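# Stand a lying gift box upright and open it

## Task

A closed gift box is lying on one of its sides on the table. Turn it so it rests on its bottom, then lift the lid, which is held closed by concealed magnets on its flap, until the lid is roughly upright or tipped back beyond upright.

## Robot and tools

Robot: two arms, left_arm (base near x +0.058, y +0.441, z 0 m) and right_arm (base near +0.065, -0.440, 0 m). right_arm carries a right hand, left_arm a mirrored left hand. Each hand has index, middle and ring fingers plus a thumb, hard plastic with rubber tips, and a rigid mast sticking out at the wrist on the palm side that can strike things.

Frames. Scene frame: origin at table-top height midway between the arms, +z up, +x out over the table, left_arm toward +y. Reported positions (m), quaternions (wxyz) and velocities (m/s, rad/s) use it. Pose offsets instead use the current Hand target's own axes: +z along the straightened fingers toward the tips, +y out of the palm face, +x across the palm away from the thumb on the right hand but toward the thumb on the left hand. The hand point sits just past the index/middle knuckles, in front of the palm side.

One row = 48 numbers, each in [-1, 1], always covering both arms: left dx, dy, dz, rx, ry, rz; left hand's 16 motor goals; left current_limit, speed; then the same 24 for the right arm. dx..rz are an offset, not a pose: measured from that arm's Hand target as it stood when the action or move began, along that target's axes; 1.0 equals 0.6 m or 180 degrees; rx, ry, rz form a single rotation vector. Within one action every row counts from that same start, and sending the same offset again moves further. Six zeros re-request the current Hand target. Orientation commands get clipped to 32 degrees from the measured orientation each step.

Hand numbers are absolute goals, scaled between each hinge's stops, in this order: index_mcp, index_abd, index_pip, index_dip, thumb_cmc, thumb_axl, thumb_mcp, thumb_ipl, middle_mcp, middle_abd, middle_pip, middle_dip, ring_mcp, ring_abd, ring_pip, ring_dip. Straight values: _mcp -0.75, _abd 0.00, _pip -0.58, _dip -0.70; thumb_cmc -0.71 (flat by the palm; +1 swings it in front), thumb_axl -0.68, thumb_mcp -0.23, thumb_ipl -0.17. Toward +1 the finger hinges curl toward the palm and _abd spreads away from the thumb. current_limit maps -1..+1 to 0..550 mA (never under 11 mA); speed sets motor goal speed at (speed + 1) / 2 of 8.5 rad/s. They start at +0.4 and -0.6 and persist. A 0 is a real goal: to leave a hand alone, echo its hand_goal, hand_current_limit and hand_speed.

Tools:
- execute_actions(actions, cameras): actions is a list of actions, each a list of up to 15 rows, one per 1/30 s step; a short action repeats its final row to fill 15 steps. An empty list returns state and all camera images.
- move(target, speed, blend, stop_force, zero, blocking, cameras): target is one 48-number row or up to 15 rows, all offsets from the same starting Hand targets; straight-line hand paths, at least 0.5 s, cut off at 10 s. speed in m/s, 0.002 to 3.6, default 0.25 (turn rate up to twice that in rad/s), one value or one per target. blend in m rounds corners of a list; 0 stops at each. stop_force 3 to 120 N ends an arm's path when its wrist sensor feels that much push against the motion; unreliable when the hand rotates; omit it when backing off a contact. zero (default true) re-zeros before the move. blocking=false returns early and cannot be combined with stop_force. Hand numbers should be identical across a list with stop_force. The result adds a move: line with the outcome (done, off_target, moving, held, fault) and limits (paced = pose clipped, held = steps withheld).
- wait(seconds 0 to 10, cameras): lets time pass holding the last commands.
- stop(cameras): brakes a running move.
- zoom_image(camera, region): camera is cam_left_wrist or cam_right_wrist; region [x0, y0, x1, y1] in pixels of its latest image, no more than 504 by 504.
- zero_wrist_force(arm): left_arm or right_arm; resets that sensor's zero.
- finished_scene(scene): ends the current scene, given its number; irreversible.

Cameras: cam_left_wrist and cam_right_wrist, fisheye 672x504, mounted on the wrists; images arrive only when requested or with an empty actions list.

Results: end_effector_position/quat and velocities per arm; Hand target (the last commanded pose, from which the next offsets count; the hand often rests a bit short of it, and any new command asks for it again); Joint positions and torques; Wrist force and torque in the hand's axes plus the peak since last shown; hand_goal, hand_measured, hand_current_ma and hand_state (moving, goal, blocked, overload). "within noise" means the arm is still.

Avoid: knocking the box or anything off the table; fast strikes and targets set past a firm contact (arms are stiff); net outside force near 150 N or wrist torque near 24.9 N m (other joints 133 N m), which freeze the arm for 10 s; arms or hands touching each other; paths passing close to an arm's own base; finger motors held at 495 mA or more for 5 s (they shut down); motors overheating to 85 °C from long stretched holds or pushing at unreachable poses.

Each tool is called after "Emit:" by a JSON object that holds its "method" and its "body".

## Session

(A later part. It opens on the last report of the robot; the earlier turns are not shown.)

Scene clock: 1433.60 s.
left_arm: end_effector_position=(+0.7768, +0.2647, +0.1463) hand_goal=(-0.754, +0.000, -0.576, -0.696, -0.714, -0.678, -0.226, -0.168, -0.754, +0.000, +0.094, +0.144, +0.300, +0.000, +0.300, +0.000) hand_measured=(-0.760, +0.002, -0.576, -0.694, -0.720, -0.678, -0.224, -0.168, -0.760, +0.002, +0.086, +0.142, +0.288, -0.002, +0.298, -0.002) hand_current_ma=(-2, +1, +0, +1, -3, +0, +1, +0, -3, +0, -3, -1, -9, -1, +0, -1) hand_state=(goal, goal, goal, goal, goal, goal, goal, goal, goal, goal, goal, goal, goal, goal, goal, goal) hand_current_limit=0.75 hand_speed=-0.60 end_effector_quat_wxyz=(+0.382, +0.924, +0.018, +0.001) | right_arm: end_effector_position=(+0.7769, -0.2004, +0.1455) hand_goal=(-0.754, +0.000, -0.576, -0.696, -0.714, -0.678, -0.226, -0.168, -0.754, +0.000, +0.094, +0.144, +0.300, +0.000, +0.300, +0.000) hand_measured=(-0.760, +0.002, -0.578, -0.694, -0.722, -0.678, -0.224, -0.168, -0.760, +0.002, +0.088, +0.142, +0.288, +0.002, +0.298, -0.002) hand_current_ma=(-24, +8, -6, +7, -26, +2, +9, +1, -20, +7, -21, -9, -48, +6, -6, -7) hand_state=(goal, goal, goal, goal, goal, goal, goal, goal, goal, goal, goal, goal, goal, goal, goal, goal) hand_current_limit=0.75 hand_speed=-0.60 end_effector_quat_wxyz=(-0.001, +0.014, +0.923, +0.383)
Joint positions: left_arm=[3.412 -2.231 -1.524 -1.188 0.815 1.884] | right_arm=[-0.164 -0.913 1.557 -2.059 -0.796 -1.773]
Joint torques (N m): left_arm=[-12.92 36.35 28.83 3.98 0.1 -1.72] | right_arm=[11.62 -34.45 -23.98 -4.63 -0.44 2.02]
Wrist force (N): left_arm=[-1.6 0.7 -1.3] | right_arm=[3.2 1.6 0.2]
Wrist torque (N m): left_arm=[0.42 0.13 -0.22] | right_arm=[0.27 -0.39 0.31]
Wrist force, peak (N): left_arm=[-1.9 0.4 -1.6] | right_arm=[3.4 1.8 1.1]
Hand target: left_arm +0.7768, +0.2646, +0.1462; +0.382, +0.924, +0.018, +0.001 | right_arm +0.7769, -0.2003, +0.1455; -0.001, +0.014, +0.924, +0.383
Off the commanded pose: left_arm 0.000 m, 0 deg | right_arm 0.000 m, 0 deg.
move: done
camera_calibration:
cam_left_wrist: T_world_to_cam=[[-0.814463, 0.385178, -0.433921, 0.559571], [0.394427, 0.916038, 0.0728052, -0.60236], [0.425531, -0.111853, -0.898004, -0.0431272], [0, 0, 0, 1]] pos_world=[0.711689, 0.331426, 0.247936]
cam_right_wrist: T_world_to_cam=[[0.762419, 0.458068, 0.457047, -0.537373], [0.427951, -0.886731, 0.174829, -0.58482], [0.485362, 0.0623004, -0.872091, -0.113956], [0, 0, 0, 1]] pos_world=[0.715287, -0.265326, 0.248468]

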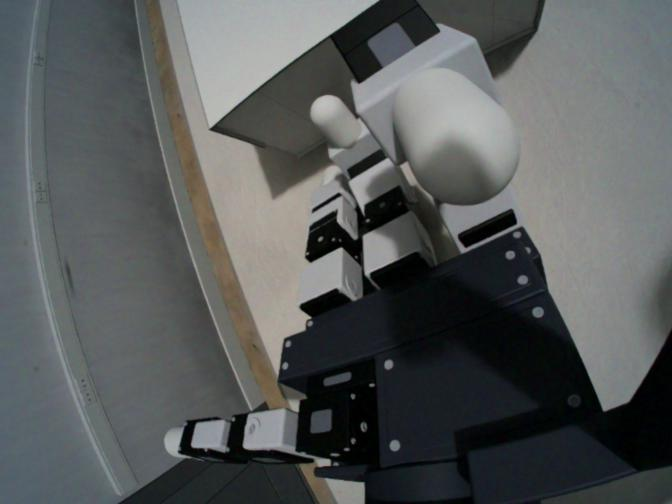

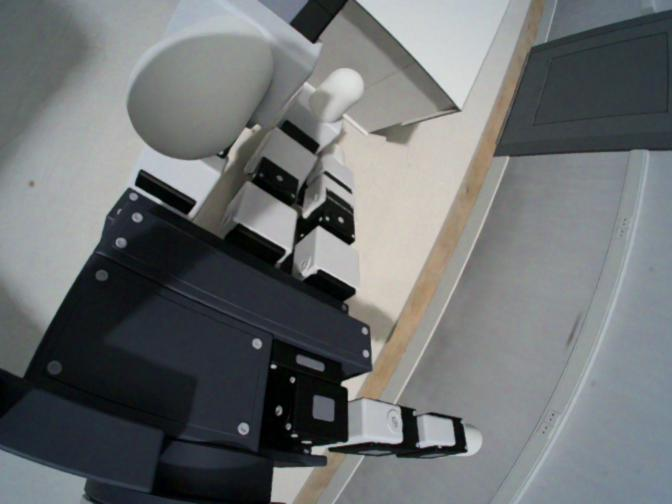

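Emit:
{"method": "move", "body": {"target": [0,0.0448,0.0401,0,0,0,-0.754,0,-0.576,-0.696,-0.714,-0.678,-0.226,-0.168,-0.754,0,0.06,0.145,0.3,0,0.3,0,0.75,-0.6,0,0.0448,0.0401,0,0,0,-0.754,0,-0.576,-0.696,-0.714,-0.678,-0.226,-0.168,-0.754,0,0.06,0.145,0.3,0,0.3,0,0.75,-0.6], "speed": 0.02, "stop_force": 5, "cameras": ["all"]}}

Emit:
{"method": "zoom_image", "body": {"camera": "cam_left_wrist", "region": [180, 0, 520, 250]}}

Emit:
{"method": "zoom_image", "body": {"camera": "cam_right_wrist", "region": [180, 0, 460, 200]}}

Scene clock: 1447.87 s.
left_arm: end_effector_position=(+0.7778, +0.2361, +0.1477) hand_goal=(-0.754, +0.000, -0.576, -0.696, -0.714, -0.678, -0.226, -0.168, -0.754, +0.000, +0.060, +0.144, +0.300, +0.000, +0.300, +0.000) hand_measured=(-0.760, +0.002, -0.576, -0.694, -0.720, -0.678, -0.224, -0.168, -0.774, +0.000, +0.070, +0.160, +0.288, -0.002, +0.298, -0.002) hand_current_ma=(-2, +1, +0, +1, -3, +0, +1, +0, -18, +0, +6, +11, -9, -1, +0, -1) hand_state=(goal, goal, goal, goal, goal, goal, goal, goal, goal, goal, goal, goal, goal, goal, goal, goal) hand_current_limit=0.75 hand_speed=-0.60 end_effector_quat_wxyz=(+0.382, +0.924, +0.018, +0.000) | right_arm: end_effector_position=(+0.7776, -0.1711, +0.1471) hand_goal=(-0.754, +0.000, -0.576, -0.696, -0.714, -0.678, -0.226, -0.168, -0.754, +0.000, +0.060, +0.144, +0.300, +0.000, +0.300, +0.000) hand_measured=(-0.760, +0.002, -0.578, -0.694, -0.722, -0.678, -0.224, -0.168, -0.770, +0.002, +0.070, +0.160, +0.288, +0.002, +0.298, -0.002) hand_current_ma=(-23, +8, -6, +7, -26, +2, +9, +1, -65, +4, +31, +56, -48, +6, -6, -7) hand_state=(goal, goal, goal, goal, goal, goal, goal, goal, goal, goal, goal, goal, goal, goal, goal, goal) hand_current_limit=0.75 hand_speed=-0.60 end_effector_quat_wxyz=(-0.001, +0.014, +0.924, +0.383)
Joint positions: left_arm=[3.371 -2.232 -1.53 -1.143 0.807 1.828] | right_arm=[-0.121 -0.906 1.553 -2.104 -0.791 -1.713]
Joint torques (N m): left_arm=[12.56 46.21 27.83 -0.21 -0.08 2.1] | right_arm=[-12.23 -64.7 -12.65 0.05 -0.47 -1.01]
Wrist force (N): left_arm=[-1.7 -0.3 -2.2] | right_arm=[3.0 0.6 0.4]
Wrist torque (N m): left_arm=[0.48 0.15 -0.28] | right_arm=[0.30 -0.41 0.40]
Wrist force, peak (N): left_arm=[-1.4 -3.8 -4.5] | right_arm=[3.2 -2.6 -1.9]
Hand target: left_arm +0.7778, +0.2361, +0.1477; +0.382, +0.924, +0.018, +0.000 (not the last commanded pose) | right_arm +0.7776, -0.1711, +0.1471; -0.001, +0.014, +0.924, +0.383 (not the last commanded pose)
Off the commanded pose: left_arm 0.007 m, 0 deg | right_arm 0.007 m, 0 deg.
move: contact (left_arm, right_arm)
camera_calibration:
cam_left_wrist: T_world_to_cam=[[-0.814462, 0.385266, -0.433845, 0.572006], [0.39442, 0.916026, 0.0730067, -0.576707], [0.42554, -0.111656, -0.898025, -0.0454648], [0, 0, 0, 1]] pos_world=[0.712689, 0.302827, 0.249437]
cam_right_wrist: T_world_to_cam=[[0.762424, 0.4582, 0.456905, -0.552073], [0.42798, -0.886677, 0.175033, -0.559519], [0.485328, 0.0620967, -0.872124, -0.11479], [0, 0, 0, 1]] pos_world=[0.716087, -0.236025, 0.250068]

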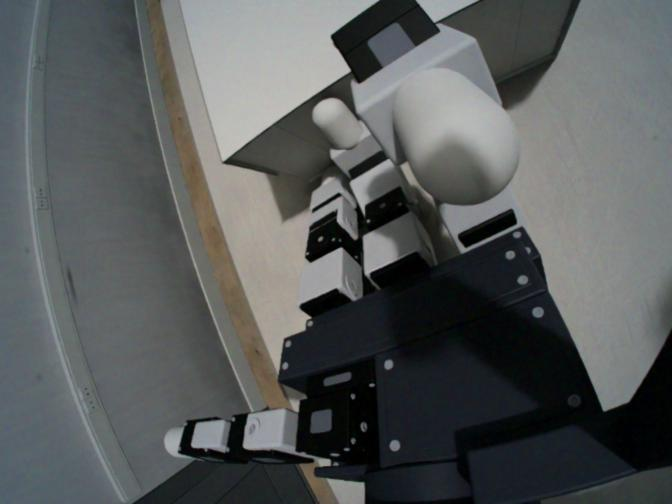

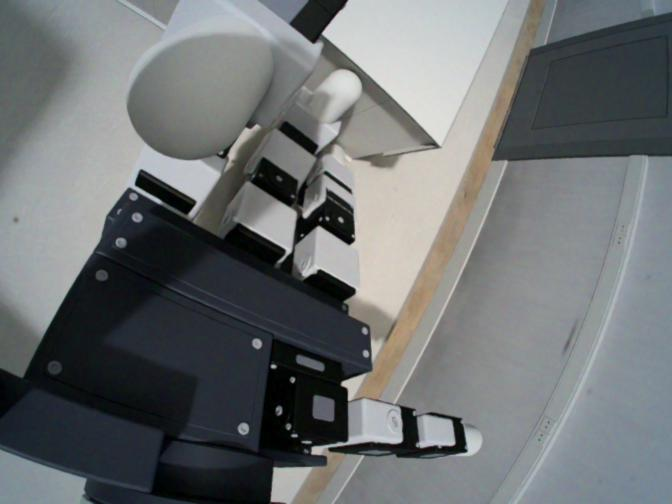

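Scaled by 1.482 from the camera's 672x504 image, which has a finer 960x720 frame.

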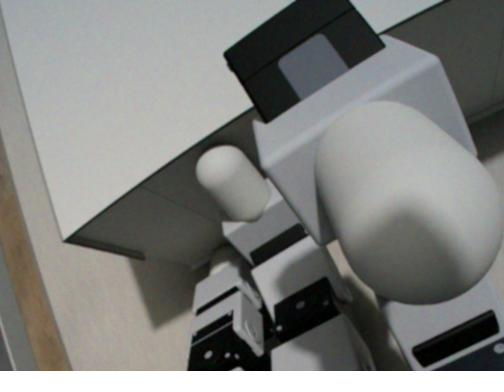

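Scaled by 1.800 from the camera's 672x504 image, which has a finer 960x720 frame.

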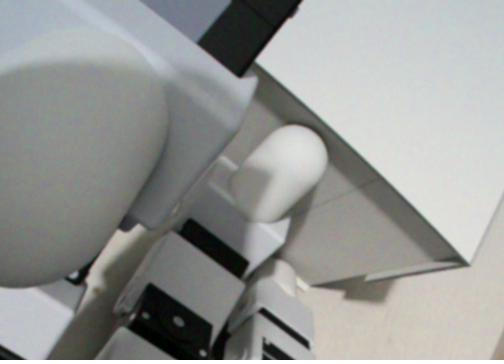

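Emit:
{"method": "move", "body": {"target": [0,0.0047,0.0047,0,0,0,-0.754,0,-0.576,-0.696,-0.714,-0.678,-0.226,-0.168,-0.754,0,0.06,0.145,0.3,0,0.3,0,0.75,-0.6,0,0.0047,0.0047,0,0,0,-0.754,0,-0.576,-0.696,-0.714,-0.678,-0.226,-0.168,-0.754,0,0.06,0.145,0.3,0,0.3,0,0.75,-0.6], "speed": 0.01, "stop_force": 10}}

Emit:
{"method": "move", "body": {"target": [0,0,0,0,0,0,-0.85,0,-0.576,-0.696,-0.714,-0.678,-0.226,-0.168,-0.5,0,0.06,0.145,0.3,0,0.3,0,0.75,-0.9,0,0,0,0,0,0,-0.85,0,-0.576,-0.696,-0.714,-0.678,-0.226,-0.168,-0.5,0,0.06,0.145,0.3,0,0.3,0,0.75,-0.9], "cameras": ["all"]}}

Emit:
{"method": "zoom_image", "body": {"camera": "cam_left_wrist", "region": [180, 0, 520, 250]}}

Emit:
{"method": "zoom_image", "body": {"camera": "cam_right_wrist", "region": [180, 0, 460, 200]}}

Scene clock: 1459.40 s.
left_arm: end_effector_position=(+0.7779, +0.2327, +0.1477) hand_goal=(-0.754, +0.000, -0.576, -0.696, -0.714, -0.678, -0.226, -0.168, -0.754, +0.000, +0.060, +0.144, +0.300, +0.000, +0.300, +0.000) hand_measured=(-0.760, +0.002, -0.576, -0.694, -0.720, -0.678, -0.224, -0.168, -0.798, +0.002, +0.096, +0.192, +0.288, -0.002, +0.298, -0.002) hand_current_ma=(-2, +1, +0, +1, -3, +0, +1, +0, -67, +0, +46, +75, -9, -1, +0, -1) hand_state=(goal, goal, goal, goal, goal, goal, goal, goal, blocked, goal, blocked, blocked, goal, goal, goal, goal) hand_current_limit=0.75 hand_speed=-0.60 end_effector_quat_wxyz=(+0.382, +0.924, +0.018, +0.000) | right_arm: end_effector_position=(+0.7777, -0.1678, +0.1471) hand_goal=(-0.754, +0.000, -0.576, -0.696, -0.714, -0.678, -0.226, -0.168, -0.754, +0.000, +0.060, +0.144, +0.300, +0.000, +0.300, +0.000) hand_measured=(-0.760, +0.002, -0.578, -0.694, -0.722, -0.678, -0.224, -0.168, -0.792, +0.000, +0.092, +0.192, +0.288, +0.002, +0.298, -0.002) hand_current_ma=(-24, +6, -6, +6, -26, +2, +9, +1, -162, +0, +121, +199, -48, +6, -6, -7) hand_state=(goal, goal, goal, goal, goal, goal, goal, goal, blocked, goal, blocked, blocked, goal, goal, goal, goal) hand_current_limit=0.75 hand_speed=-0.60 end_effector_quat_wxyz=(-0.001, +0.014, +0.924, +0.383)
Joint positions: left_arm=[3.366 -2.233 -1.53 -1.138 0.806 1.821] | right_arm=[-0.116 -0.905 1.552 -2.109 -0.79 -1.706]
Joint torques (N m): left_arm=[6.94 45.42 23.65 -0.29 -2.12 1.98] | right_arm=[-7.84 -59.42 -13.95 0.13 1.76 -0.99]
Wrist force (N): left_arm=[-1.6 -8.1 -7.3] | right_arm=[2.9 -6.4 -4.4]
Wrist torque (N m): left_arm=[0.79 0.03 0.00] | right_arm=[0.66 -0.32 0.13]
Wrist force, peak (N): left_arm=[-1.7 -9.4 -7.4] | right_arm=[2.7 -7.4 -5.8]
Hand target: left_arm +0.7779, +0.2327, +0.1477; +0.382, +0.924, +0.018, +0.001 (not the last commanded pose) | right_arm +0.7777, -0.1678, +0.1472; -0.001, +0.014, +0.924, +0.383 (not the last commanded pose)
Off the commanded pose: left_arm 0.001 m, 0 deg | right_arm 0.001 m, 0 deg.
move: contact (left_arm, right_arm)

Scene clock: 1460.00 s.
left_arm: end_effector_position=(+0.7779, +0.2327, +0.1477) hand_goal=(-0.850, +0.000, -0.576, -0.696, -0.714, -0.678, -0.226, -0.168, -0.500, +0.000, +0.060, +0.144, +0.300, +0.000, +0.300, +0.000) hand_measured=(-0.794, +0.002, -0.558, -0.684, -0.720, -0.678, -0.224, -0.168, -0.750, +0.002, +0.096, +0.194, +0.288, -0.002, +0.298, -0.002) hand_current_ma=(+104, +1, +14, +7, -3, +0, +1, +0, -481, +0, +46, +76, -9, -1, +0, -1) hand_state=(blocked, goal, goal, goal, goal, goal, goal, goal, blocked, goal, blocked, blocked, goal, goal, goal, goal) hand_current_limit=0.75 hand_speed=-0.90 end_effector_quat_wxyz=(+0.382, +0.924, +0.018, +0.001) | right_arm: end_effector_position=(+0.7777, -0.1678, +0.1471) hand_goal=(-0.850, +0.000, -0.576, -0.696, -0.714, -0.678, -0.226, -0.168, -0.500, +0.000, +0.060, +0.144, +0.300, +0.000, +0.300, +0.000) hand_measured=(-0.790, +0.002, -0.560, -0.686, -0.722, -0.678, -0.224, -0.168, -0.768, +0.000, +0.092, +0.194, +0.288, +0.002, +0.298, -0.002) hand_current_ma=(+274, +3, +61, +32, -26, +2, +9, +1, -481, +0, +121, +209, -48, +6, -6, -7) hand_state=(blocked, goal, goal, goal, goal, goal, goal, goal, blocked, goal, blocked, blocked, goal, goal, goal, goal) hand_current_limit=0.75 hand_speed=-0.90 end_effector_quat_wxyz=(-0.001, +0.014, +0.924, +0.383)
Joint positions: left_arm=[3.366 -2.233 -1.53 -1.138 0.806 1.821] | right_arm=[-0.116 -0.905 1.552 -2.109 -0.79 -1.706]
Joint torques (N m): left_arm=[3.94 45.16 27.56 -0.29 -2.37 1.83] | right_arm=[-4.7 -63.29 -12.53 -0.01 1.79 -0.69]
Wrist force (N): left_arm=[-1.3 -9.4 -7.9] | right_arm=[3.0 -7.8 -6.0]
Wrist torque (N m): left_arm=[0.75 0.09 0.10] | right_arm=[0.68 -0.31 0.04]
Wrist force, peak (N): left_arm=[-1.2 -9.4 -8.3] | right_arm=[3.0 -7.8 -6.0]
Hand target: left_arm +0.7779, +0.2327, +0.1477; +0.382, +0.924, +0.018, +0.001 | right_arm +0.7777, -0.1678, +0.1472; -0.001, +0.014, +0.924, +0.383
Off the commanded pose: left_arm 0.000 m, 0 deg | right_arm 0.000 m, 0 deg.
move: done
camera_calibration:
cam_left_wrist: T_world_to_cam=[[-0.814446, 0.385305, -0.433841, 0.573335], [0.394455, 0.916009, 0.0730248, -0.573748], [0.425539, -0.111656, -0.898025, -0.0458754], [0, 0, 0, 1]] pos_world=[0.712789, 0.299527, 0.249437]
cam_right_wrist: T_world_to_cam=[[0.762426, 0.458244, 0.456858, -0.553686], [0.427972, -0.886662, 0.175131, -0.556563], [0.485331, 0.0619979, -0.872129, -0.115074], [0, 0, 0, 1]] pos_world=[0.716187, -0.232625, 0.250068]

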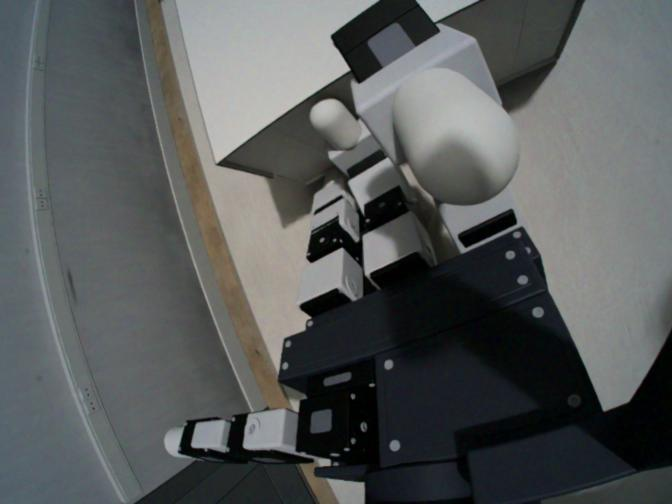

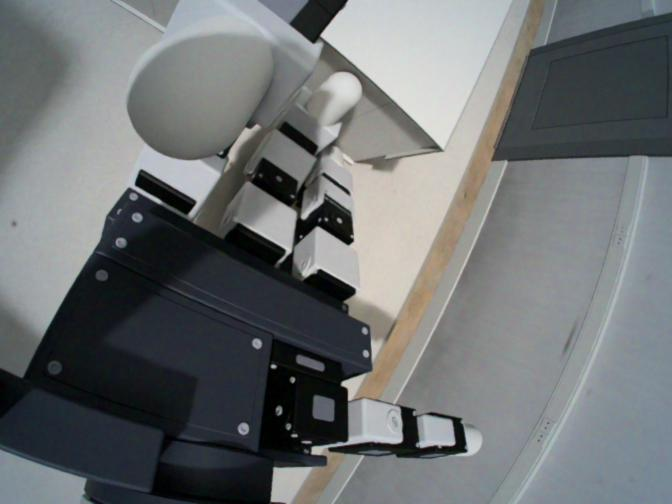

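Scaled by 1.482 from the camera's 672x504 image, which has a finer 960x720 frame.

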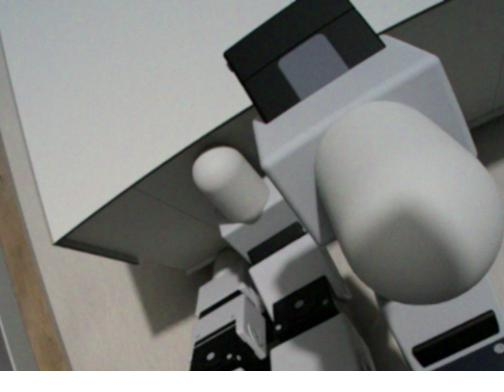

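Scaled by 1.800 from the camera's 672x504 image, which has a finer 960x720 frame.

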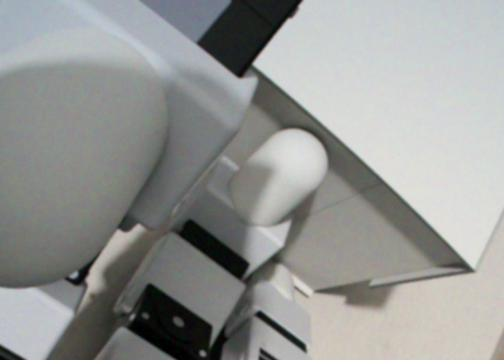

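Emit:
{"method": "execute_actions", "body": {"actions": [[[0,0,0,0,0,0,-0.95,0,-0.576,-0.696,-0.714,-0.678,-0.226,-0.168,0,0,0.2,0.2,0.3,0,0.3,0,1.0,-0.8,0,0,0,0,0,0,-0.95,0,-0.576,-0.696,-0.714,-0.678,-0.226,-0.168,0,0,0.2,0.2,0.3,0,0.3,0,1.0,-0.8]],[[0,0,0,0,0,0,-0.95,0,-0.576,-0.696,-0.714,-0.678,-0.226,-0.168,0,0,0.2,0.2,0.3,0,0.3,0,1.0,-0.8,0,0,0,0,0,0,-0.95,0,-0.576,-0.696,-0.714,-0.678,-0.226,-0.168,0,0,0.2,0.2,0.3,0,0.3,0,1.0,-0.8]],[[0,0,0,0,0,0,-0.95,0,-0.576,-0.696,-0.714,-0.678,-0.226,-0.168,0,0,0.2,0.2,0.3,0,0.3,0,1.0,-0.8,0,0,0,0,0,0,-0.95,0,-0.576,-0.696,-0.714,-0.678,-0.226,-0.168,0,0,0.2,0.2,0.3,0,0.3,0,1.0,-0.8]],[[0,0,0,0,0,0,-0.95,0,-0.576,-0.696,-0.714,-0.678,-0.226,-0.168,0,0,0.2,0.2,0.3,0,0.3,0,0.75,-0.8,0,0,0,0,0,0,-0.95,0,-0.576,-0.696,-0.714,-0.678,-0.226,-0.168,0,0,0.2,0.2,0.3,0,0.3,0,0.75,-0.8]]], "cameras": ["all"]}}

Emit:
{"method": "zoom_image", "body": {"camera": "cam_left_wrist", "region": [180, 0, 520, 250]}}

Emit:
{"method": "zoom_image", "body": {"camera": "cam_right_wrist", "region": [180, 0, 460, 200]}}

Scene clock: 1484.93 s.
left_arm: end_effector_position=(+0.7779, +0.2327, +0.1478) hand_goal=(-0.950, +0.000, -0.576, -0.696, -0.714, -0.678, -0.226, -0.168, +0.000, +0.000, +0.200, +0.200, +0.300, +0.000, +0.300, +0.000) hand_measured=(-0.820, +0.002, -0.534, -0.668, -0.720, -0.678, -0.224, -0.168, -0.350, +0.014, +0.186, +0.200, +0.288, -0.002, +0.298, -0.002) hand_current_ma=(+398, +1, +58, +30, -3, +0, +1, +0, -481, +8, -10, +0, -9, -1, +0, -1) hand_state=(blocked, goal, blocked, blocked, goal, goal, goal, goal, blocked, goal, goal, goal, goal, goal, goal, goal) hand_current_limit=0.75 hand_speed=-0.80 end_effector_quat_wxyz=(+0.382, +0.924, +0.018, +0.001) | right_arm: end_effector_position=(+0.7777, -0.1677, +0.1472) hand_goal=(-0.950, +0.000, -0.576, -0.696, -0.714, -0.678, -0.226, -0.168, +0.000, +0.000, +0.200, +0.200, +0.300, +0.000, +0.300, +0.000) hand_measured=(-0.806, +0.002, -0.544, -0.678, -0.722, -0.678, -0.224, -0.168, -0.466, +0.002, +0.186, +0.202, +0.288, +0.002, +0.298, -0.002) hand_current_ma=(+481, +3, +129, +66, -26, +2, +9, +1, -481, +2, -48, +8, -48, +6, -6, -7) hand_state=(blocked, goal, blocked, goal, goal, goal, goal, goal, blocked, goal, goal, goal, goal, goal, goal, goal) hand_current_limit=0.75 hand_speed=-0.80 end_effector_quat_wxyz=(-0.001, +0.014, +0.924, +0.383)
Joint positions: left_arm=[3.366 -2.233 -1.53 -1.138 0.806 1.821] | right_arm=[-0.116 -0.905 1.552 -2.109 -0.79 -1.706]
Joint torques (N m): left_arm=[-5.8 45.2 12.57 0.3 -4.12 0.2] | right_arm=[5.01 -42.77 -14.17 -0.61 1.83 0.89]
Wrist force (N): left_arm=[-1.3 -8.4 -10.4] | right_arm=[2.9 -7.4 -7.9]
Wrist torque (N m): left_arm=[0.81 0.04 0.23] | right_arm=[0.86 -0.22 -0.04]
Wrist force, peak (N): left_arm=[-1.4 -8.3 -10.9] | right_arm=[3.0 -7.5 -8.0]
Hand target: left_arm +0.7779, +0.2327, +0.1477; +0.382, +0.924, +0.018, +0.001 | right_arm +0.7777, -0.1678, +0.1472; -0.001, +0.014, +0.924, +0.383
Off the commanded pose: left_arm 0.000 m, 0 deg | right_arm 0.000 m, 0 deg.
Step readings (end_effector_position of left_arm | right_arm):
0: (+0.7779, +0.2327, +0.1477) | (+0.7777, -0.1678, +0.1472)
1: (+0.7779, +0.2327, +0.1477) | (+0.7777, -0.1678, +0.1472)
2: (+0.7779, +0.2327, +0.1477) | (+0.7777, -0.1678, +0.1472)
4: (+0.7779, +0.2327, +0.1477) | (+0.7777, -0.1678, +0.1472)
8: (+0.7779, +0.2327, +0.1478) | (+0.7777, -0.1677, +0.1472)
15: (+0.7779, +0.2327, +0.1478) | (+0.7777, -0.1677, +0.1472)
16: (+0.7779, +0.2327, +0.1478) | (+0.7777, -0.1677, +0.1472)
17: (+0.7779, +0.2327, +0.1478) | (+0.7777, -0.1677, +0.1472)
19: (+0.7779, +0.2327, +0.1478) | (+0.7777, -0.1677, +0.1472)
23: (+0.7779, +0.2327, +0.1477) | (+0.7777, -0.1677, +0.1472)
30: (+0.7779, +0.2327, +0.1477) | (+0.7777, -0.1677, +0.1472)
31: (+0.7779, +0.2327, +0.1477) | (+0.7777, -0.1677, +0.1472)
32: (+0.7779, +0.2327, +0.1477) | (+0.7777, -0.1677, +0.1472)
34: (+0.7779, +0.2327, +0.1477) | (+0.7777, -0.1677, +0.1472)
38: (+0.7779, +0.2327, +0.1477) | (+0.7777, -0.1677, +0.1472)
45: (+0.7779, +0.2327, +0.1477) | (+0.7777, -0.1677, +0.1472)
46: (+0.7779, +0.2327, +0.1477) | (+0.7777, -0.1677, +0.1472)
47: (+0.7779, +0.2327, +0.1477) | (+0.7777, -0.1677, +0.1472)
49: (+0.7779, +0.2327, +0.1478) | (+0.7777, -0.1677, +0.1472)
53: (+0.7779, +0.2327, +0.1478) | (+0.7777, -0.1677, +0.1472)
60: (+0.7779, +0.2327, +0.1478) | (+0.7777, -0.1677, +0.1472)
camera_calibration:
cam_left_wrist: T_world_to_cam=[[-0.81441, 0.385297, -0.433915, 0.573331], [0.394439, 0.916013, 0.0730604, -0.573747], [0.425622, -0.111652, -0.897987, -0.045945], [0, 0, 0, 1]] pos_world=[0.71279, 0.299527, 0.249437]
cam_right_wrist: T_world_to_cam=[[0.762404, 0.458241, 0.456897, -0.553681], [0.427964, -0.886663, 0.175145, -0.556561], [0.485373, 0.0620045, -0.872106, -0.115108], [0, 0, 0, 1]] pos_world=[0.716187, -0.232625, 0.250068]

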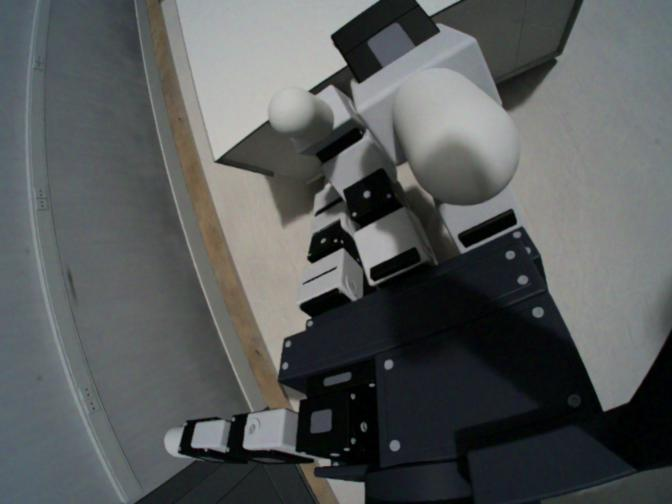

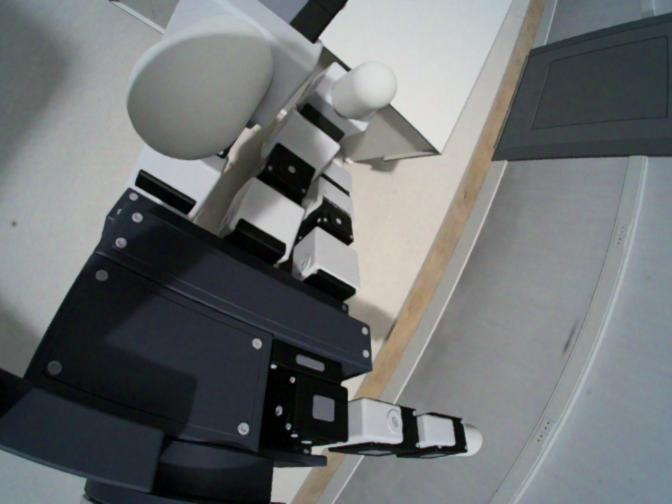

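Scaled by 1.482 from the camera's 672x504 image, which has a finer 960x720 frame.

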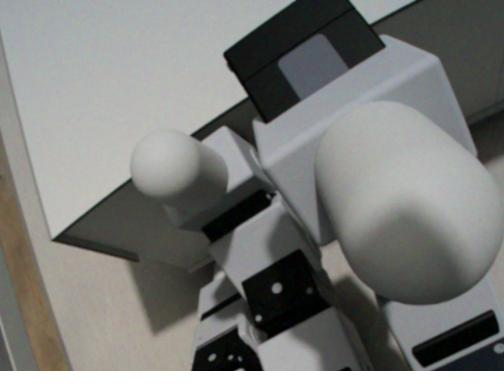

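Scaled by 1.800 from the camera's 672x504 image, which has a finer 960x720 frame.

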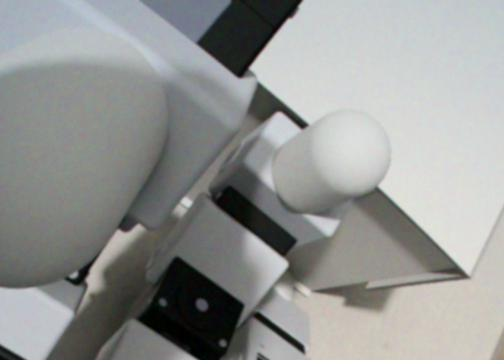

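Emit:
{"method": "move", "body": {"target": [[0.02,-0.1285,-0.1827,0,0,0,-0.754,0.067,-0.576,-0.696,0.57,-0.678,-0.226,-0.168,0.3,0,0.3,0,-0.959,-0.067,0.328,-0.522,0.75,-0.6,-0.02,-0.1285,-0.1827,0,0,0,-0.754,0.067,-0.576,-0.696,0.57,-0.678,-0.226,-0.168,0.3,0,0.3,0,-0.959,-0.067,0.328,-0.522,0.75,-0.6],[0.0967,-0.1873,-0.1237,-0.109,-0.109,-0.4915,-0.754,0.067,-0.576,-0.696,0.57,-0.678,-0.226,-0.168,0.3,0,0.3,0,-0.959,-0.067,0.328,-0.522,0.75,-0.6,-0.0967,-0.1873,-0.1237,-0.109,0.109,0.4915,-0.754,0.067,-0.576,-0.696,0.57,-0.678,-0.226,-0.168,0.3,0,0.3,0,-0.959,-0.067,0.328,-0.522,0.75,-0.6]], "speed": 0.2, "cameras": ["all"]}}

Scene clock: 1556.33 s.
left_arm: end_effector_position=(+0.8310, +0.3666, +0.1203) hand_goal=(-0.754, +0.066, -0.576, -0.696, +0.570, -0.678, -0.226, -0.168, +0.300, +0.000, +0.300, +0.000, -0.960, -0.068, +0.328, -0.522) hand_measured=(-0.756, +0.062, -0.576, -0.694, +0.564, -0.678, -0.224, -0.168, +0.290, +0.000, +0.298, +0.002, -0.962, -0.068, +0.324, -0.520) hand_current_ma=(+0, -1, +0, +1, -2, +0, +1, +0, -5, +0, -1, +1, +0, +0, -1, +1) hand_state=(goal, goal, goal, goal, goal, goal, goal, goal, goal, goal, goal, goal, goal, goal, goal, goal) hand_current_limit=0.75 hand_speed=-0.60 end_effector_quat_wxyz=(+0.408, +0.567, +0.592, -0.402) | right_arm: end_effector_position=(+0.8320, -0.3011, +0.1193) hand_goal=(-0.754, +0.066, -0.576, -0.696, +0.570, -0.678, -0.226, -0.168, +0.300, +0.000, +0.300, +0.000, -0.960, -0.068, +0.328, -0.522) hand_measured=(-0.756, +0.062, -0.574, -0.694, +0.564, -0.678, -0.224, -0.168, +0.292, +0.000, +0.298, +0.002, -0.962, -0.068, +0.324, -0.520) hand_current_ma=(-7, -10, +3, +7, -23, +2, +9, +1, -27, +0, -7, +8, -5, +0, -11, +7) hand_state=(goal, goal, goal, goal, goal, goal, goal, goal, goal, goal, goal, goal, goal, goal, goal, goal) hand_current_limit=0.75 hand_speed=-0.60 end_effector_quat_wxyz=(-0.405, +0.589, +0.569, +0.407)
Joint positions: left_arm=[3.535 -2.264 -1.411 -1.795 0.493 0.807] | right_arm=[-0.289 -0.907 1.495 -1.516 -0.439 -0.677]
Joint torques (N m): left_arm=[-13.07 51.03 13.27 3.21 -2.75 -1.57] | right_arm=[11.48 -64.37 -12.71 -4.07 3.59 1.71]
Wrist force (N): left_arm=[-0.2 0.5 -0.9] | right_arm=[4.4 0.5 0.8]
Wrist torque (N m): left_arm=[0.33 0.17 0.02] | right_arm=[0.07 -0.77 0.38]
Wrist force, peak (N): left_arm=[-1.1 -8.8 -10.5] | right_arm=[2.9 -7.4 -8.3]
Hand target: left_arm +0.8311, +0.3666, +0.1203; +0.408, +0.567, +0.592, -0.402 | right_arm +0.8320, -0.3011, +0.1193; -0.405, +0.589, +0.569, +0.407
Off the commanded pose: left_arm 0.000 m, 0 deg | right_arm 0.000 m, 0 deg.
move: done
camera_calibration:
cam_left_wrist: T_world_to_cam=[[-0.585615, -0.315513, 0.746664, 0.477887], [-0.612634, 0.775453, -0.152815, 0.200324], [-0.530787, -0.546922, -0.647411, 0.845958], [0, 0, 0, 1]] pos_world=[0.851607, 0.458111, 0.221475]
cam_right_wrist: T_world_to_cam=[[0.651609, -0.26236, -0.711739, -0.506625], [-0.514041, -0.842717, -0.159971, 0.14385], [-0.557825, 0.470102, -0.683986, 0.810919], [0, 0, 0, 1]] pos_world=[0.856417, -0.392908, 0.217084]

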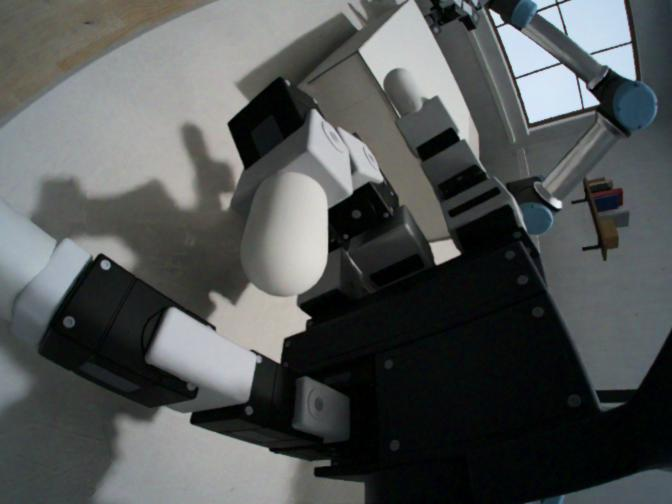

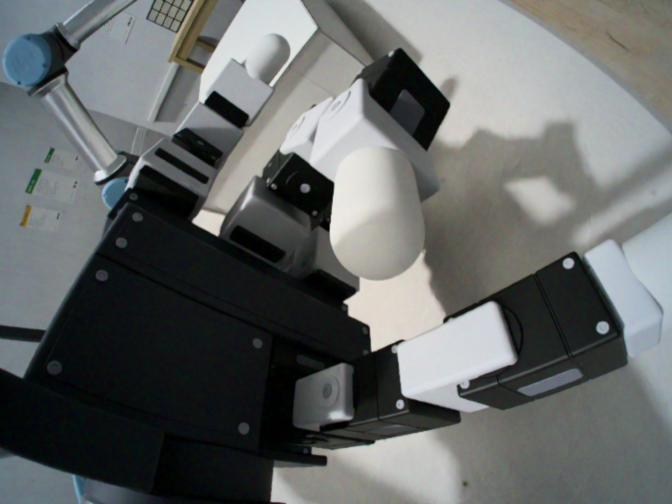

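Emit:
{"method": "zoom_image", "body": {"camera": "cam_right_wrist", "region": [180, 0, 460, 250]}}

Emit:
{"method": "zoom_image", "body": {"camera": "cam_left_wrist", "region": [220, 0, 500, 250]}}

Scaled by 1.800 from the camera's 672x504 image, which has a finer 960x720 frame.

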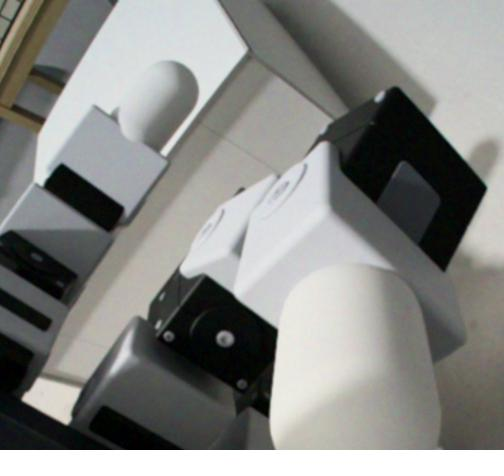

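Scaled by 1.800 from the camera's 672x504 image, which has a finer 960x720 frame.

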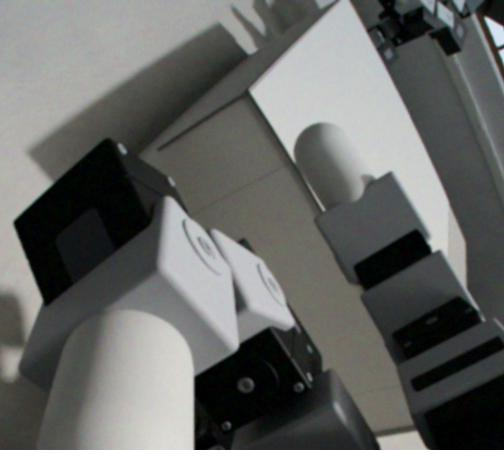

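Emit:
{"method": "move", "body": {"target": [0.0633,0.0083,0.0745,0,0,0,-0.754,0.067,-0.576,-0.696,0.57,-0.678,-0.226,-0.168,0.3,0,0.3,0,-0.959,-0.067,0.328,-0.522,0.75,-0.6,-0.0633,0.0067,0.0745,0,0,0,-0.754,0.067,-0.576,-0.696,0.57,-0.678,-0.226,-0.168,0.3,0,0.3,0,-0.959,-0.067,0.328,-0.522,0.75,-0.6], "speed": 0.1}}

Emit:
{"method": "move", "body": {"target": [-0.0257,0,0.0705,0,0,0,-0.754,0.067,-0.576,-0.696,0.57,-0.678,-0.226,-0.168,0.3,0,0.3,0,-0.959,-0.067,0.328,-0.522,0.75,-0.6,0.0257,0,0.0705,0,0,0,-0.754,0.067,-0.576,-0.696,0.57,-0.678,-0.226,-0.168,0.3,0,0.3,0,-0.959,-0.067,0.328,-0.522,0.75,-0.6], "speed": 0.015, "stop_force": 4, "cameras": ["all"]}}

Emit:
{"method": "zoom_image", "body": {"camera": "cam_right_wrist", "region": [180, 0, 460, 250]}}

Emit:
{"method": "zoom_image", "body": {"camera": "cam_left_wrist", "region": [220, 0, 500, 250]}}

Scene clock: 1591.57 s.
left_arm: end_effector_position=(+0.8363, +0.3379, +0.0693) hand_goal=(-0.754, +0.066, -0.576, -0.696, +0.570, -0.678, -0.226, -0.168, +0.300, +0.000, +0.300, +0.000, -0.960, -0.068, +0.328, -0.522) hand_measured=(-0.756, +0.062, -0.576, -0.694, +0.564, -0.678, -0.224, -0.168, +0.292, +0.000, +0.298, +0.002, -0.962, -0.068, +0.324, -0.520) hand_current_ma=(+0, -1, +0, +1, -3, +0, +1, +0, -5, +0, -1, +1, +0, +0, -1, +1) hand_state=(goal, goal, goal, goal, goal, goal, goal, goal, goal, goal, goal, goal, goal, goal, goal, goal) hand_current_limit=0.75 hand_speed=-0.60 end_effector_quat_wxyz=(+0.408, +0.567, +0.592, -0.402) | right_arm: end_effector_position=(+0.8361, -0.2721, +0.0683) hand_goal=(-0.754, +0.066, -0.576, -0.696, +0.570, -0.678, -0.226, -0.168, +0.300, +0.000, +0.300, +0.000, -0.960, -0.068, +0.328, -0.522) hand_measured=(-0.756, +0.062, -0.574, -0.694, +0.564, -0.678, -0.224, -0.168, +0.294, +0.000, +0.298, +0.002, -0.962, -0.068, +0.324, -0.520) hand_current_ma=(-6, -10, +3, +7, -24, +2, +9, +1, -25, +0, -7, +8, -5, +0, -11, +7) hand_state=(goal, goal, goal, goal, goal, goal, goal, goal, goal, goal, goal, goal, goal, goal, goal, goal) hand_current_limit=0.75 hand_speed=-0.60 end_effector_quat_wxyz=(-0.405, +0.589, +0.569, +0.407)
Joint positions: left_arm=[3.493 -2.33 -1.458 -1.621 0.465 0.738] | right_arm=[-0.246 -0.83 1.534 -1.711 -0.415 -0.59]
Joint torques (N m): left_arm=[-12.91 38.9 13.12 3.34 -2.79 -1.59] | right_arm=[11.28 -36.86 -11.65 -4.08 3.74 1.37]
Wrist force (N): left_arm=[-0.2 0.4 -1.1] | right_arm=[4.6 0.7 0.4]
Wrist torque (N m): left_arm=[0.31 0.12 0.02] | right_arm=[0.16 -0.79 0.42]
Wrist force, peak (N): left_arm=[-0.9 0.5 -1.6] | right_arm=[4.7 0.6 0.3]
Hand target: left_arm +0.8363, +0.3378, +0.0692; +0.408, +0.567, +0.592, -0.402 | right_arm +0.8361, -0.2721, +0.0683; -0.405, +0.589, +0.569, +0.407
Off the commanded pose: left_arm 0.000 m, 0 deg | right_arm 0.000 m, 0 deg.
move: done

Scene clock: 1594.80 s.
left_arm: end_effector_position=(+0.8373, +0.3096, +0.0692) hand_goal=(-0.754, +0.066, -0.576, -0.696, +0.570, -0.678, -0.226, -0.168, +0.300, +0.000, +0.300, +0.000, -0.960, -0.068, +0.328, -0.522) hand_measured=(-0.756, +0.062, -0.576, -0.694, +0.564, -0.678, -0.224, -0.168, +0.292, +0.000, +0.298, +0.002, -0.962, -0.070, +0.324, -0.520) hand_current_ma=(+0, -1, +0, +0, -3, +0, +1, +0, -5, +0, -1, +1, +0, +0, -1, +1) hand_state=(goal, goal, goal, goal, goal, goal, goal, goal, goal, goal, goal, goal, goal, goal, goal, goal) hand_current_limit=0.75 hand_speed=-0.60 end_effector_quat_wxyz=(+0.408, +0.567, +0.592, -0.402) | right_arm: end_effector_position=(+0.8368, -0.2439, +0.0683) hand_goal=(-0.754, +0.066, -0.576, -0.696, +0.570, -0.678, -0.226, -0.168, +0.300, +0.000, +0.300, +0.000, -0.960, -0.068, +0.328, -0.522) hand_measured=(-0.752, +0.062, -0.576, -0.694, +0.564, -0.678, -0.224, -0.168, +0.294, +0.000, +0.298, +0.002, -0.962, -0.068, +0.324, -0.520) hand_current_ma=(+3, -13, +3, +7, -24, +2, +9, +1, -24, +0, -7, +8, -5, -1, -11, +7) hand_state=(goal, goal, goal, goal, goal, goal, goal, goal, goal, goal, goal, goal, goal, goal, goal, goal) hand_current_limit=0.75 hand_speed=-0.60 end_effector_quat_wxyz=(-0.405, +0.589, +0.569, +0.407)
Joint positions: left_arm=[3.453 -2.325 -1.484 -1.536 0.44 0.667] | right_arm=[-0.205 -0.827 1.552 -1.815 -0.394 -0.499]
Joint torques (N m): left_arm=[9.81 38.88 26.49 -0.94 -0.36 2.17] | right_arm=[-9.3 -61.86 -22.87 0.6 -0.14 -1.12]
Wrist force (N): left_arm=[0.7 0.2 -6.1] | right_arm=[4.0 0.8 -5.3]
Wrist torque (N m): left_arm=[0.69 0.24 0.00] | right_arm=[0.63 -0.88 0.49]
Wrist force, peak (N): left_arm=[1.6 0.2 -13.8] | right_arm=[3.1 0.6 -13.3]
Hand target: left_arm +0.8373, +0.3096, +0.0692; +0.408, +0.567, +0.592, -0.402 (not the last commanded pose) | right_arm +0.8368, -0.2439, +0.0683; -0.405, +0.589, +0.569, +0.407 (not the last commanded pose)
Off the commanded pose: left_arm 0.017 m, 0 deg | right_arm 0.017 m, 0 deg.
move: contact (left_arm, right_arm)
camera_calibration:
cam_left_wrist: T_world_to_cam=[[-0.585503, -0.3154, 0.746799, 0.501688], [-0.612618, 0.77547, -0.152794, 0.240459], [-0.530928, -0.546964, -0.64726, 0.785148], [0, 0, 0, 1]] pos_world=[0.857907, 0.401211, 0.170276]
cam_right_wrist: T_world_to_cam=[[0.651447, -0.26231, -0.711906, -0.530861], [-0.514082, -0.842701, -0.15992, 0.186394], [-0.557976, 0.470158, -0.683824, 0.751946], [0, 0, 0, 1]] pos_world=[0.861217, -0.335708, 0.166084]

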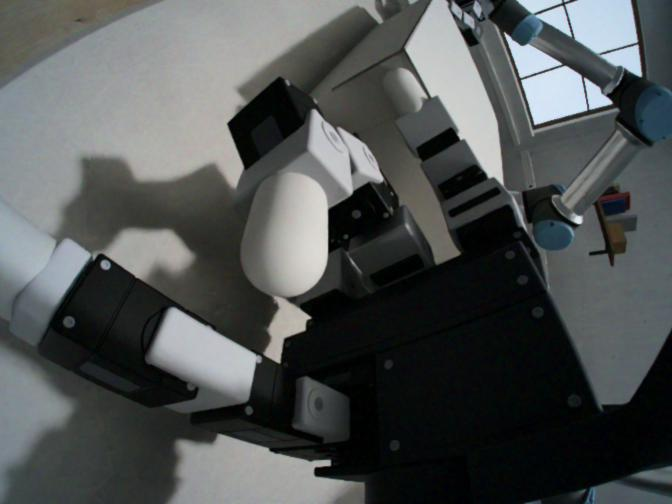

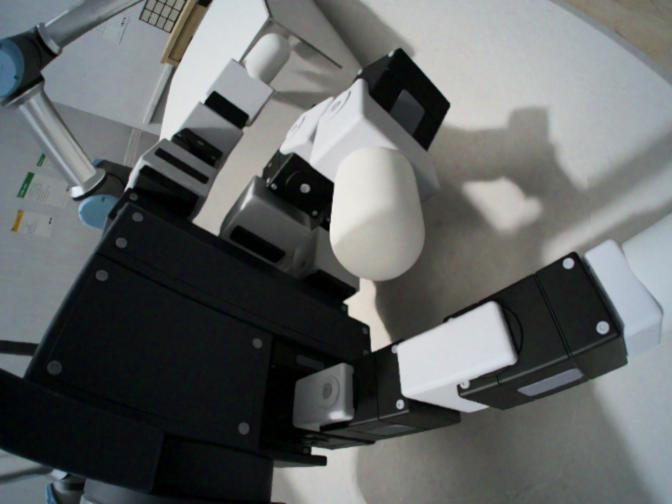

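Scaled by 1.800 from the camera's 672x504 image, which has a finer 960x720 frame.

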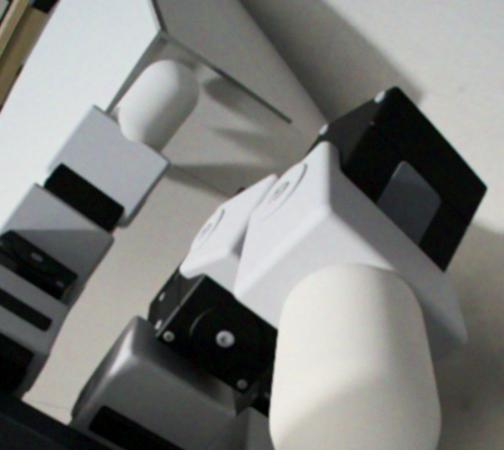

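Scaled by 1.800 from the camera's 672x504 image, which has a finer 960x720 frame.

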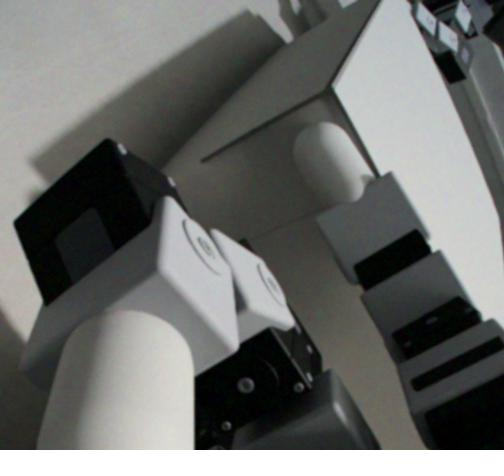

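Emit:
{"method": "move", "body": {"target": [-0.0008,0,0.002,0,0,0,-0.754,0.067,-0.576,-0.696,0.57,-0.678,-0.226,-0.168,0.3,0,0.3,0,-0.959,-0.067,0.28,-0.522,0.75,-0.6,0.0008,0,0.002,0,0,0,-0.754,0.067,-0.576,-0.696,0.57,-0.678,-0.226,-0.168,0.3,0,0.3,0,-0.959,-0.067,0.28,-0.522,0.75,-0.6], "speed": 0.01}}

Emit:
{"method": "move", "body": {"target": [0,0,0,0,0,0,-0.754,-0.2,-0.576,-0.696,0.57,-0.678,-0.226,-0.168,0.3,0,0.3,0,-0.959,0.25,0.28,-0.522,0.75,-0.85,0,0,0,0,0,0,-0.754,-0.2,-0.576,-0.696,0.57,-0.678,-0.226,-0.168,0.3,0,0.3,0,-0.959,0.25,0.28,-0.522,0.75,-0.85], "cameras": ["all"]}}

Emit:
{"method": "zoom_image", "body": {"camera": "cam_right_wrist", "region": [180, 0, 460, 250]}}

Emit:
{"method": "zoom_image", "body": {"camera": "cam_left_wrist", "region": [220, 0, 500, 250]}}

Scene clock: 1608.43 s.
left_arm: end_effector_position=(+0.8374, +0.3085, +0.0692) hand_goal=(-0.754, +0.066, -0.576, -0.696, +0.570, -0.678, -0.226, -0.168, +0.300, +0.000, +0.300, +0.000, -0.960, -0.068, +0.280, -0.522) hand_measured=(-0.756, +0.060, -0.576, -0.694, +0.564, -0.678, -0.224, -0.168, +0.292, +0.000, +0.298, +0.002, -0.960, -0.072, +0.282, -0.520) hand_current_ma=(+0, -2, +0, +0, -3, +0, +1, +0, -5, +0, -1, +1, +0, -2, +0, +1) hand_state=(goal, goal, goal, goal, goal, goal, goal, goal, goal, goal, goal, goal, goal, goal, goal, goal) hand_current_limit=0.75 hand_speed=-0.60 end_effector_quat_wxyz=(+0.408, +0.567, +0.592, -0.402) | right_arm: end_effector_position=(+0.8369, -0.2428, +0.0685) hand_goal=(-0.754, +0.066, -0.576, -0.696, +0.570, -0.678, -0.226, -0.168, +0.300, +0.000, +0.300, +0.000, -0.960, -0.068, +0.280, -0.522) hand_measured=(-0.754, +0.060, -0.576, -0.694, +0.564, -0.678, -0.224, -0.168, +0.294, +0.000, +0.298, +0.002, -0.964, -0.072, +0.288, -0.518) hand_current_ma=(+1, -17, +1, +6, -24, +2, +9, +1, -24, +0, -7, +8, -15, -14, +27, +13) hand_state=(goal, goal, goal, goal, goal, goal, goal, goal, goal, goal, goal, goal, goal, goal, goal, goal) hand_current_limit=0.75 hand_speed=-0.60 end_effector_quat_wxyz=(-0.405, +0.589, +0.569, +0.407)
Joint positions: left_arm=[3.451 -2.325 -1.485 -1.532 0.439 0.663] | right_arm=[-0.203 -0.827 1.553 -1.82 -0.393 -0.496]
Joint torques (N m): left_arm=[-29.37 46.86 7.85 2.23 -4.4 -1.7] | right_arm=[27.4 -36.57 -8.33 -3.67 5.56 1.37]
Wrist force (N): left_arm=[3.1 0.0 -24.4] | right_arm=[1.6 -1.4 -26.3]
Wrist torque (N m): left_arm=[2.14 0.71 0.26] | right_arm=[2.25 -1.29 0.11]
Wrist force, peak (N): left_arm=[3.1 0.0 -24.4] | right_arm=[1.6 -1.4 -26.3]
Hand target: left_arm +0.8373, +0.3083, +0.0692; +0.408, +0.567, +0.592, -0.402 | right_arm +0.8368, -0.2426, +0.0684; -0.405, +0.589, +0.569, +0.407
Off the commanded pose: left_arm 0.000 m, 0 deg | right_arm 0.000 m, 0 deg.
move: done

Scene clock: 1609.33 s.
left_arm: end_effector_position=(+0.8373, +0.3083, +0.0692) hand_goal=(-0.754, -0.200, -0.576, -0.696, +0.570, -0.678, -0.226, -0.168, +0.300, +0.000, +0.300, +0.000, -0.960, +0.250, +0.280, -0.522) hand_measured=(-0.756, +0.048, -0.578, -0.694, +0.564, -0.678, -0.224, -0.168, +0.292, +0.000, +0.298, +0.002, -0.962, +0.088, +0.298, -0.512) hand_current_ma=(+0, +481, +0, +0, -3, +0, +1, +0, -5, +0, -1, +1, +0, -409, +15, +7) hand_state=(goal, blocked, goal, goal, goal, goal, goal, goal, goal, goal, goal, goal, goal, blocked, goal, goal) hand_current_limit=0.75 hand_speed=-0.85 end_effector_quat_wxyz=(+0.408, +0.567, +0.592, -0.402) | right_arm: end_effector_position=(+0.8368, -0.2426, +0.0684) hand_goal=(-0.754, -0.200, -0.576, -0.696, +0.570, -0.678, -0.226, -0.168, +0.300, +0.000, +0.300, +0.000, -0.960, +0.250, +0.280, -0.522) hand_measured=(-0.754, +0.052, -0.576, -0.694, +0.564, -0.678, -0.224, -0.168, +0.294, +0.000, +0.298, +0.002, -0.964, -0.056, +0.288, -0.518) hand_current_ma=(+1, +481, +1, +6, -24, +2, +9, +1, -24, +0, -7, +8, -16, -481, +30, +14) hand_state=(goal, blocked, goal, goal, goal, goal, goal, goal, goal, goal, goal, goal, goal, blocked, goal, goal) hand_current_limit=0.75 hand_speed=-0.85 end_effector_quat_wxyz=(-0.405, +0.589, +0.569, +0.407)
Joint positions: left_arm=[3.451 -2.325 -1.485 -1.532 0.439 0.663] | right_arm=[-0.203 -0.827 1.553 -1.82 -0.393 -0.495]
Joint torques (N m): left_arm=[-35.39 44.18 8.92 2.34 -3.27 -1.16] | right_arm=[32.01 -31.95 -8.08 -3.31 5.82 1.47]
Wrist force (N): left_arm=[4.6 -1.6 -30.8] | right_arm=[-0.1 -1.3 -30.8]
Wrist torque (N m): left_arm=[2.57 0.60 0.23] | right_arm=[2.58 -1.39 0.19]
Wrist force, peak (N): left_arm=[4.6 -1.7 -31.0] | right_arm=[-0.1 -1.5 -30.9]
Hand target: left_arm +0.8373, +0.3083, +0.0692; +0.408, +0.567, +0.592, -0.402 | right_arm +0.8368, -0.2426, +0.0684; -0.405, +0.589, +0.569, +0.407
Off the commanded pose: left_arm 0.000 m, 0 deg | right_arm 0.000 m, 0 deg.
move: done
camera_calibration:
cam_left_wrist: T_world_to_cam=[[-0.585486, -0.315384, 0.746819, 0.501179], [-0.61266, 0.775427, -0.152844, 0.241544], [-0.530899, -0.547034, -0.647225, 0.784498], [0, 0, 0, 1]] pos_world=[0.857907, 0.399911, 0.170376]
cam_right_wrist: T_world_to_cam=[[0.65152, -0.262282, -0.71185, -0.530511], [-0.514066, -0.842695, -0.160006, 0.187509], [-0.557906, 0.470185, -0.683862, 0.751358], [0, 0, 0, 1]] pos_world=[0.861217, -0.334408, 0.166184]

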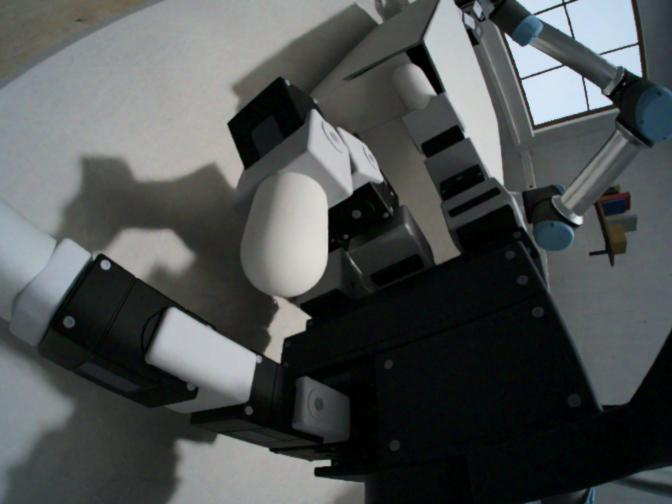

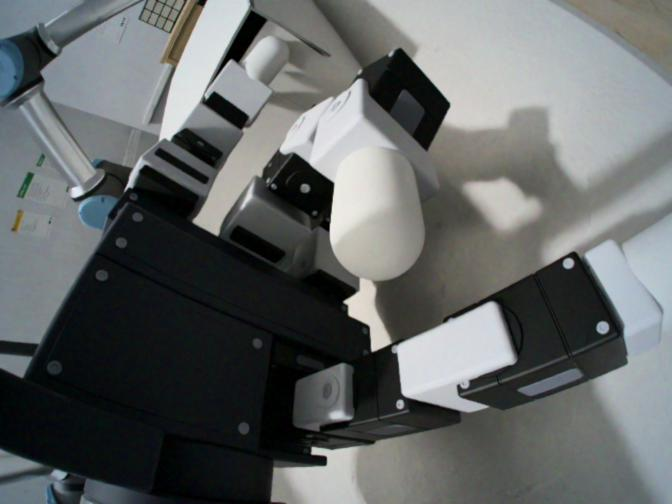

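Scaled by 1.800 from the camera's 672x504 image, which has a finer 960x720 frame.

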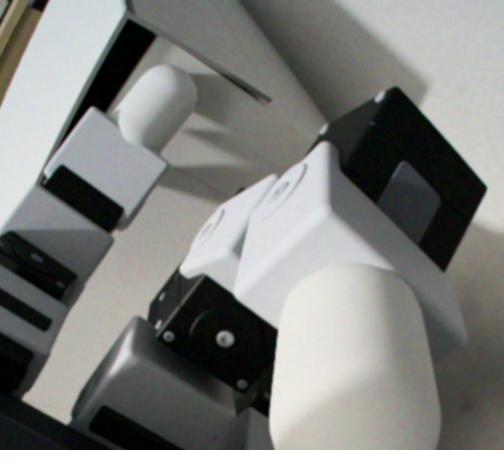

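Scaled by 1.800 from the camera's 672x504 image, which has a finer 960x720 frame.

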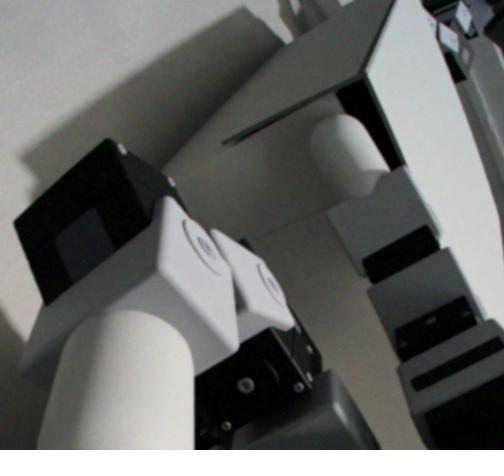

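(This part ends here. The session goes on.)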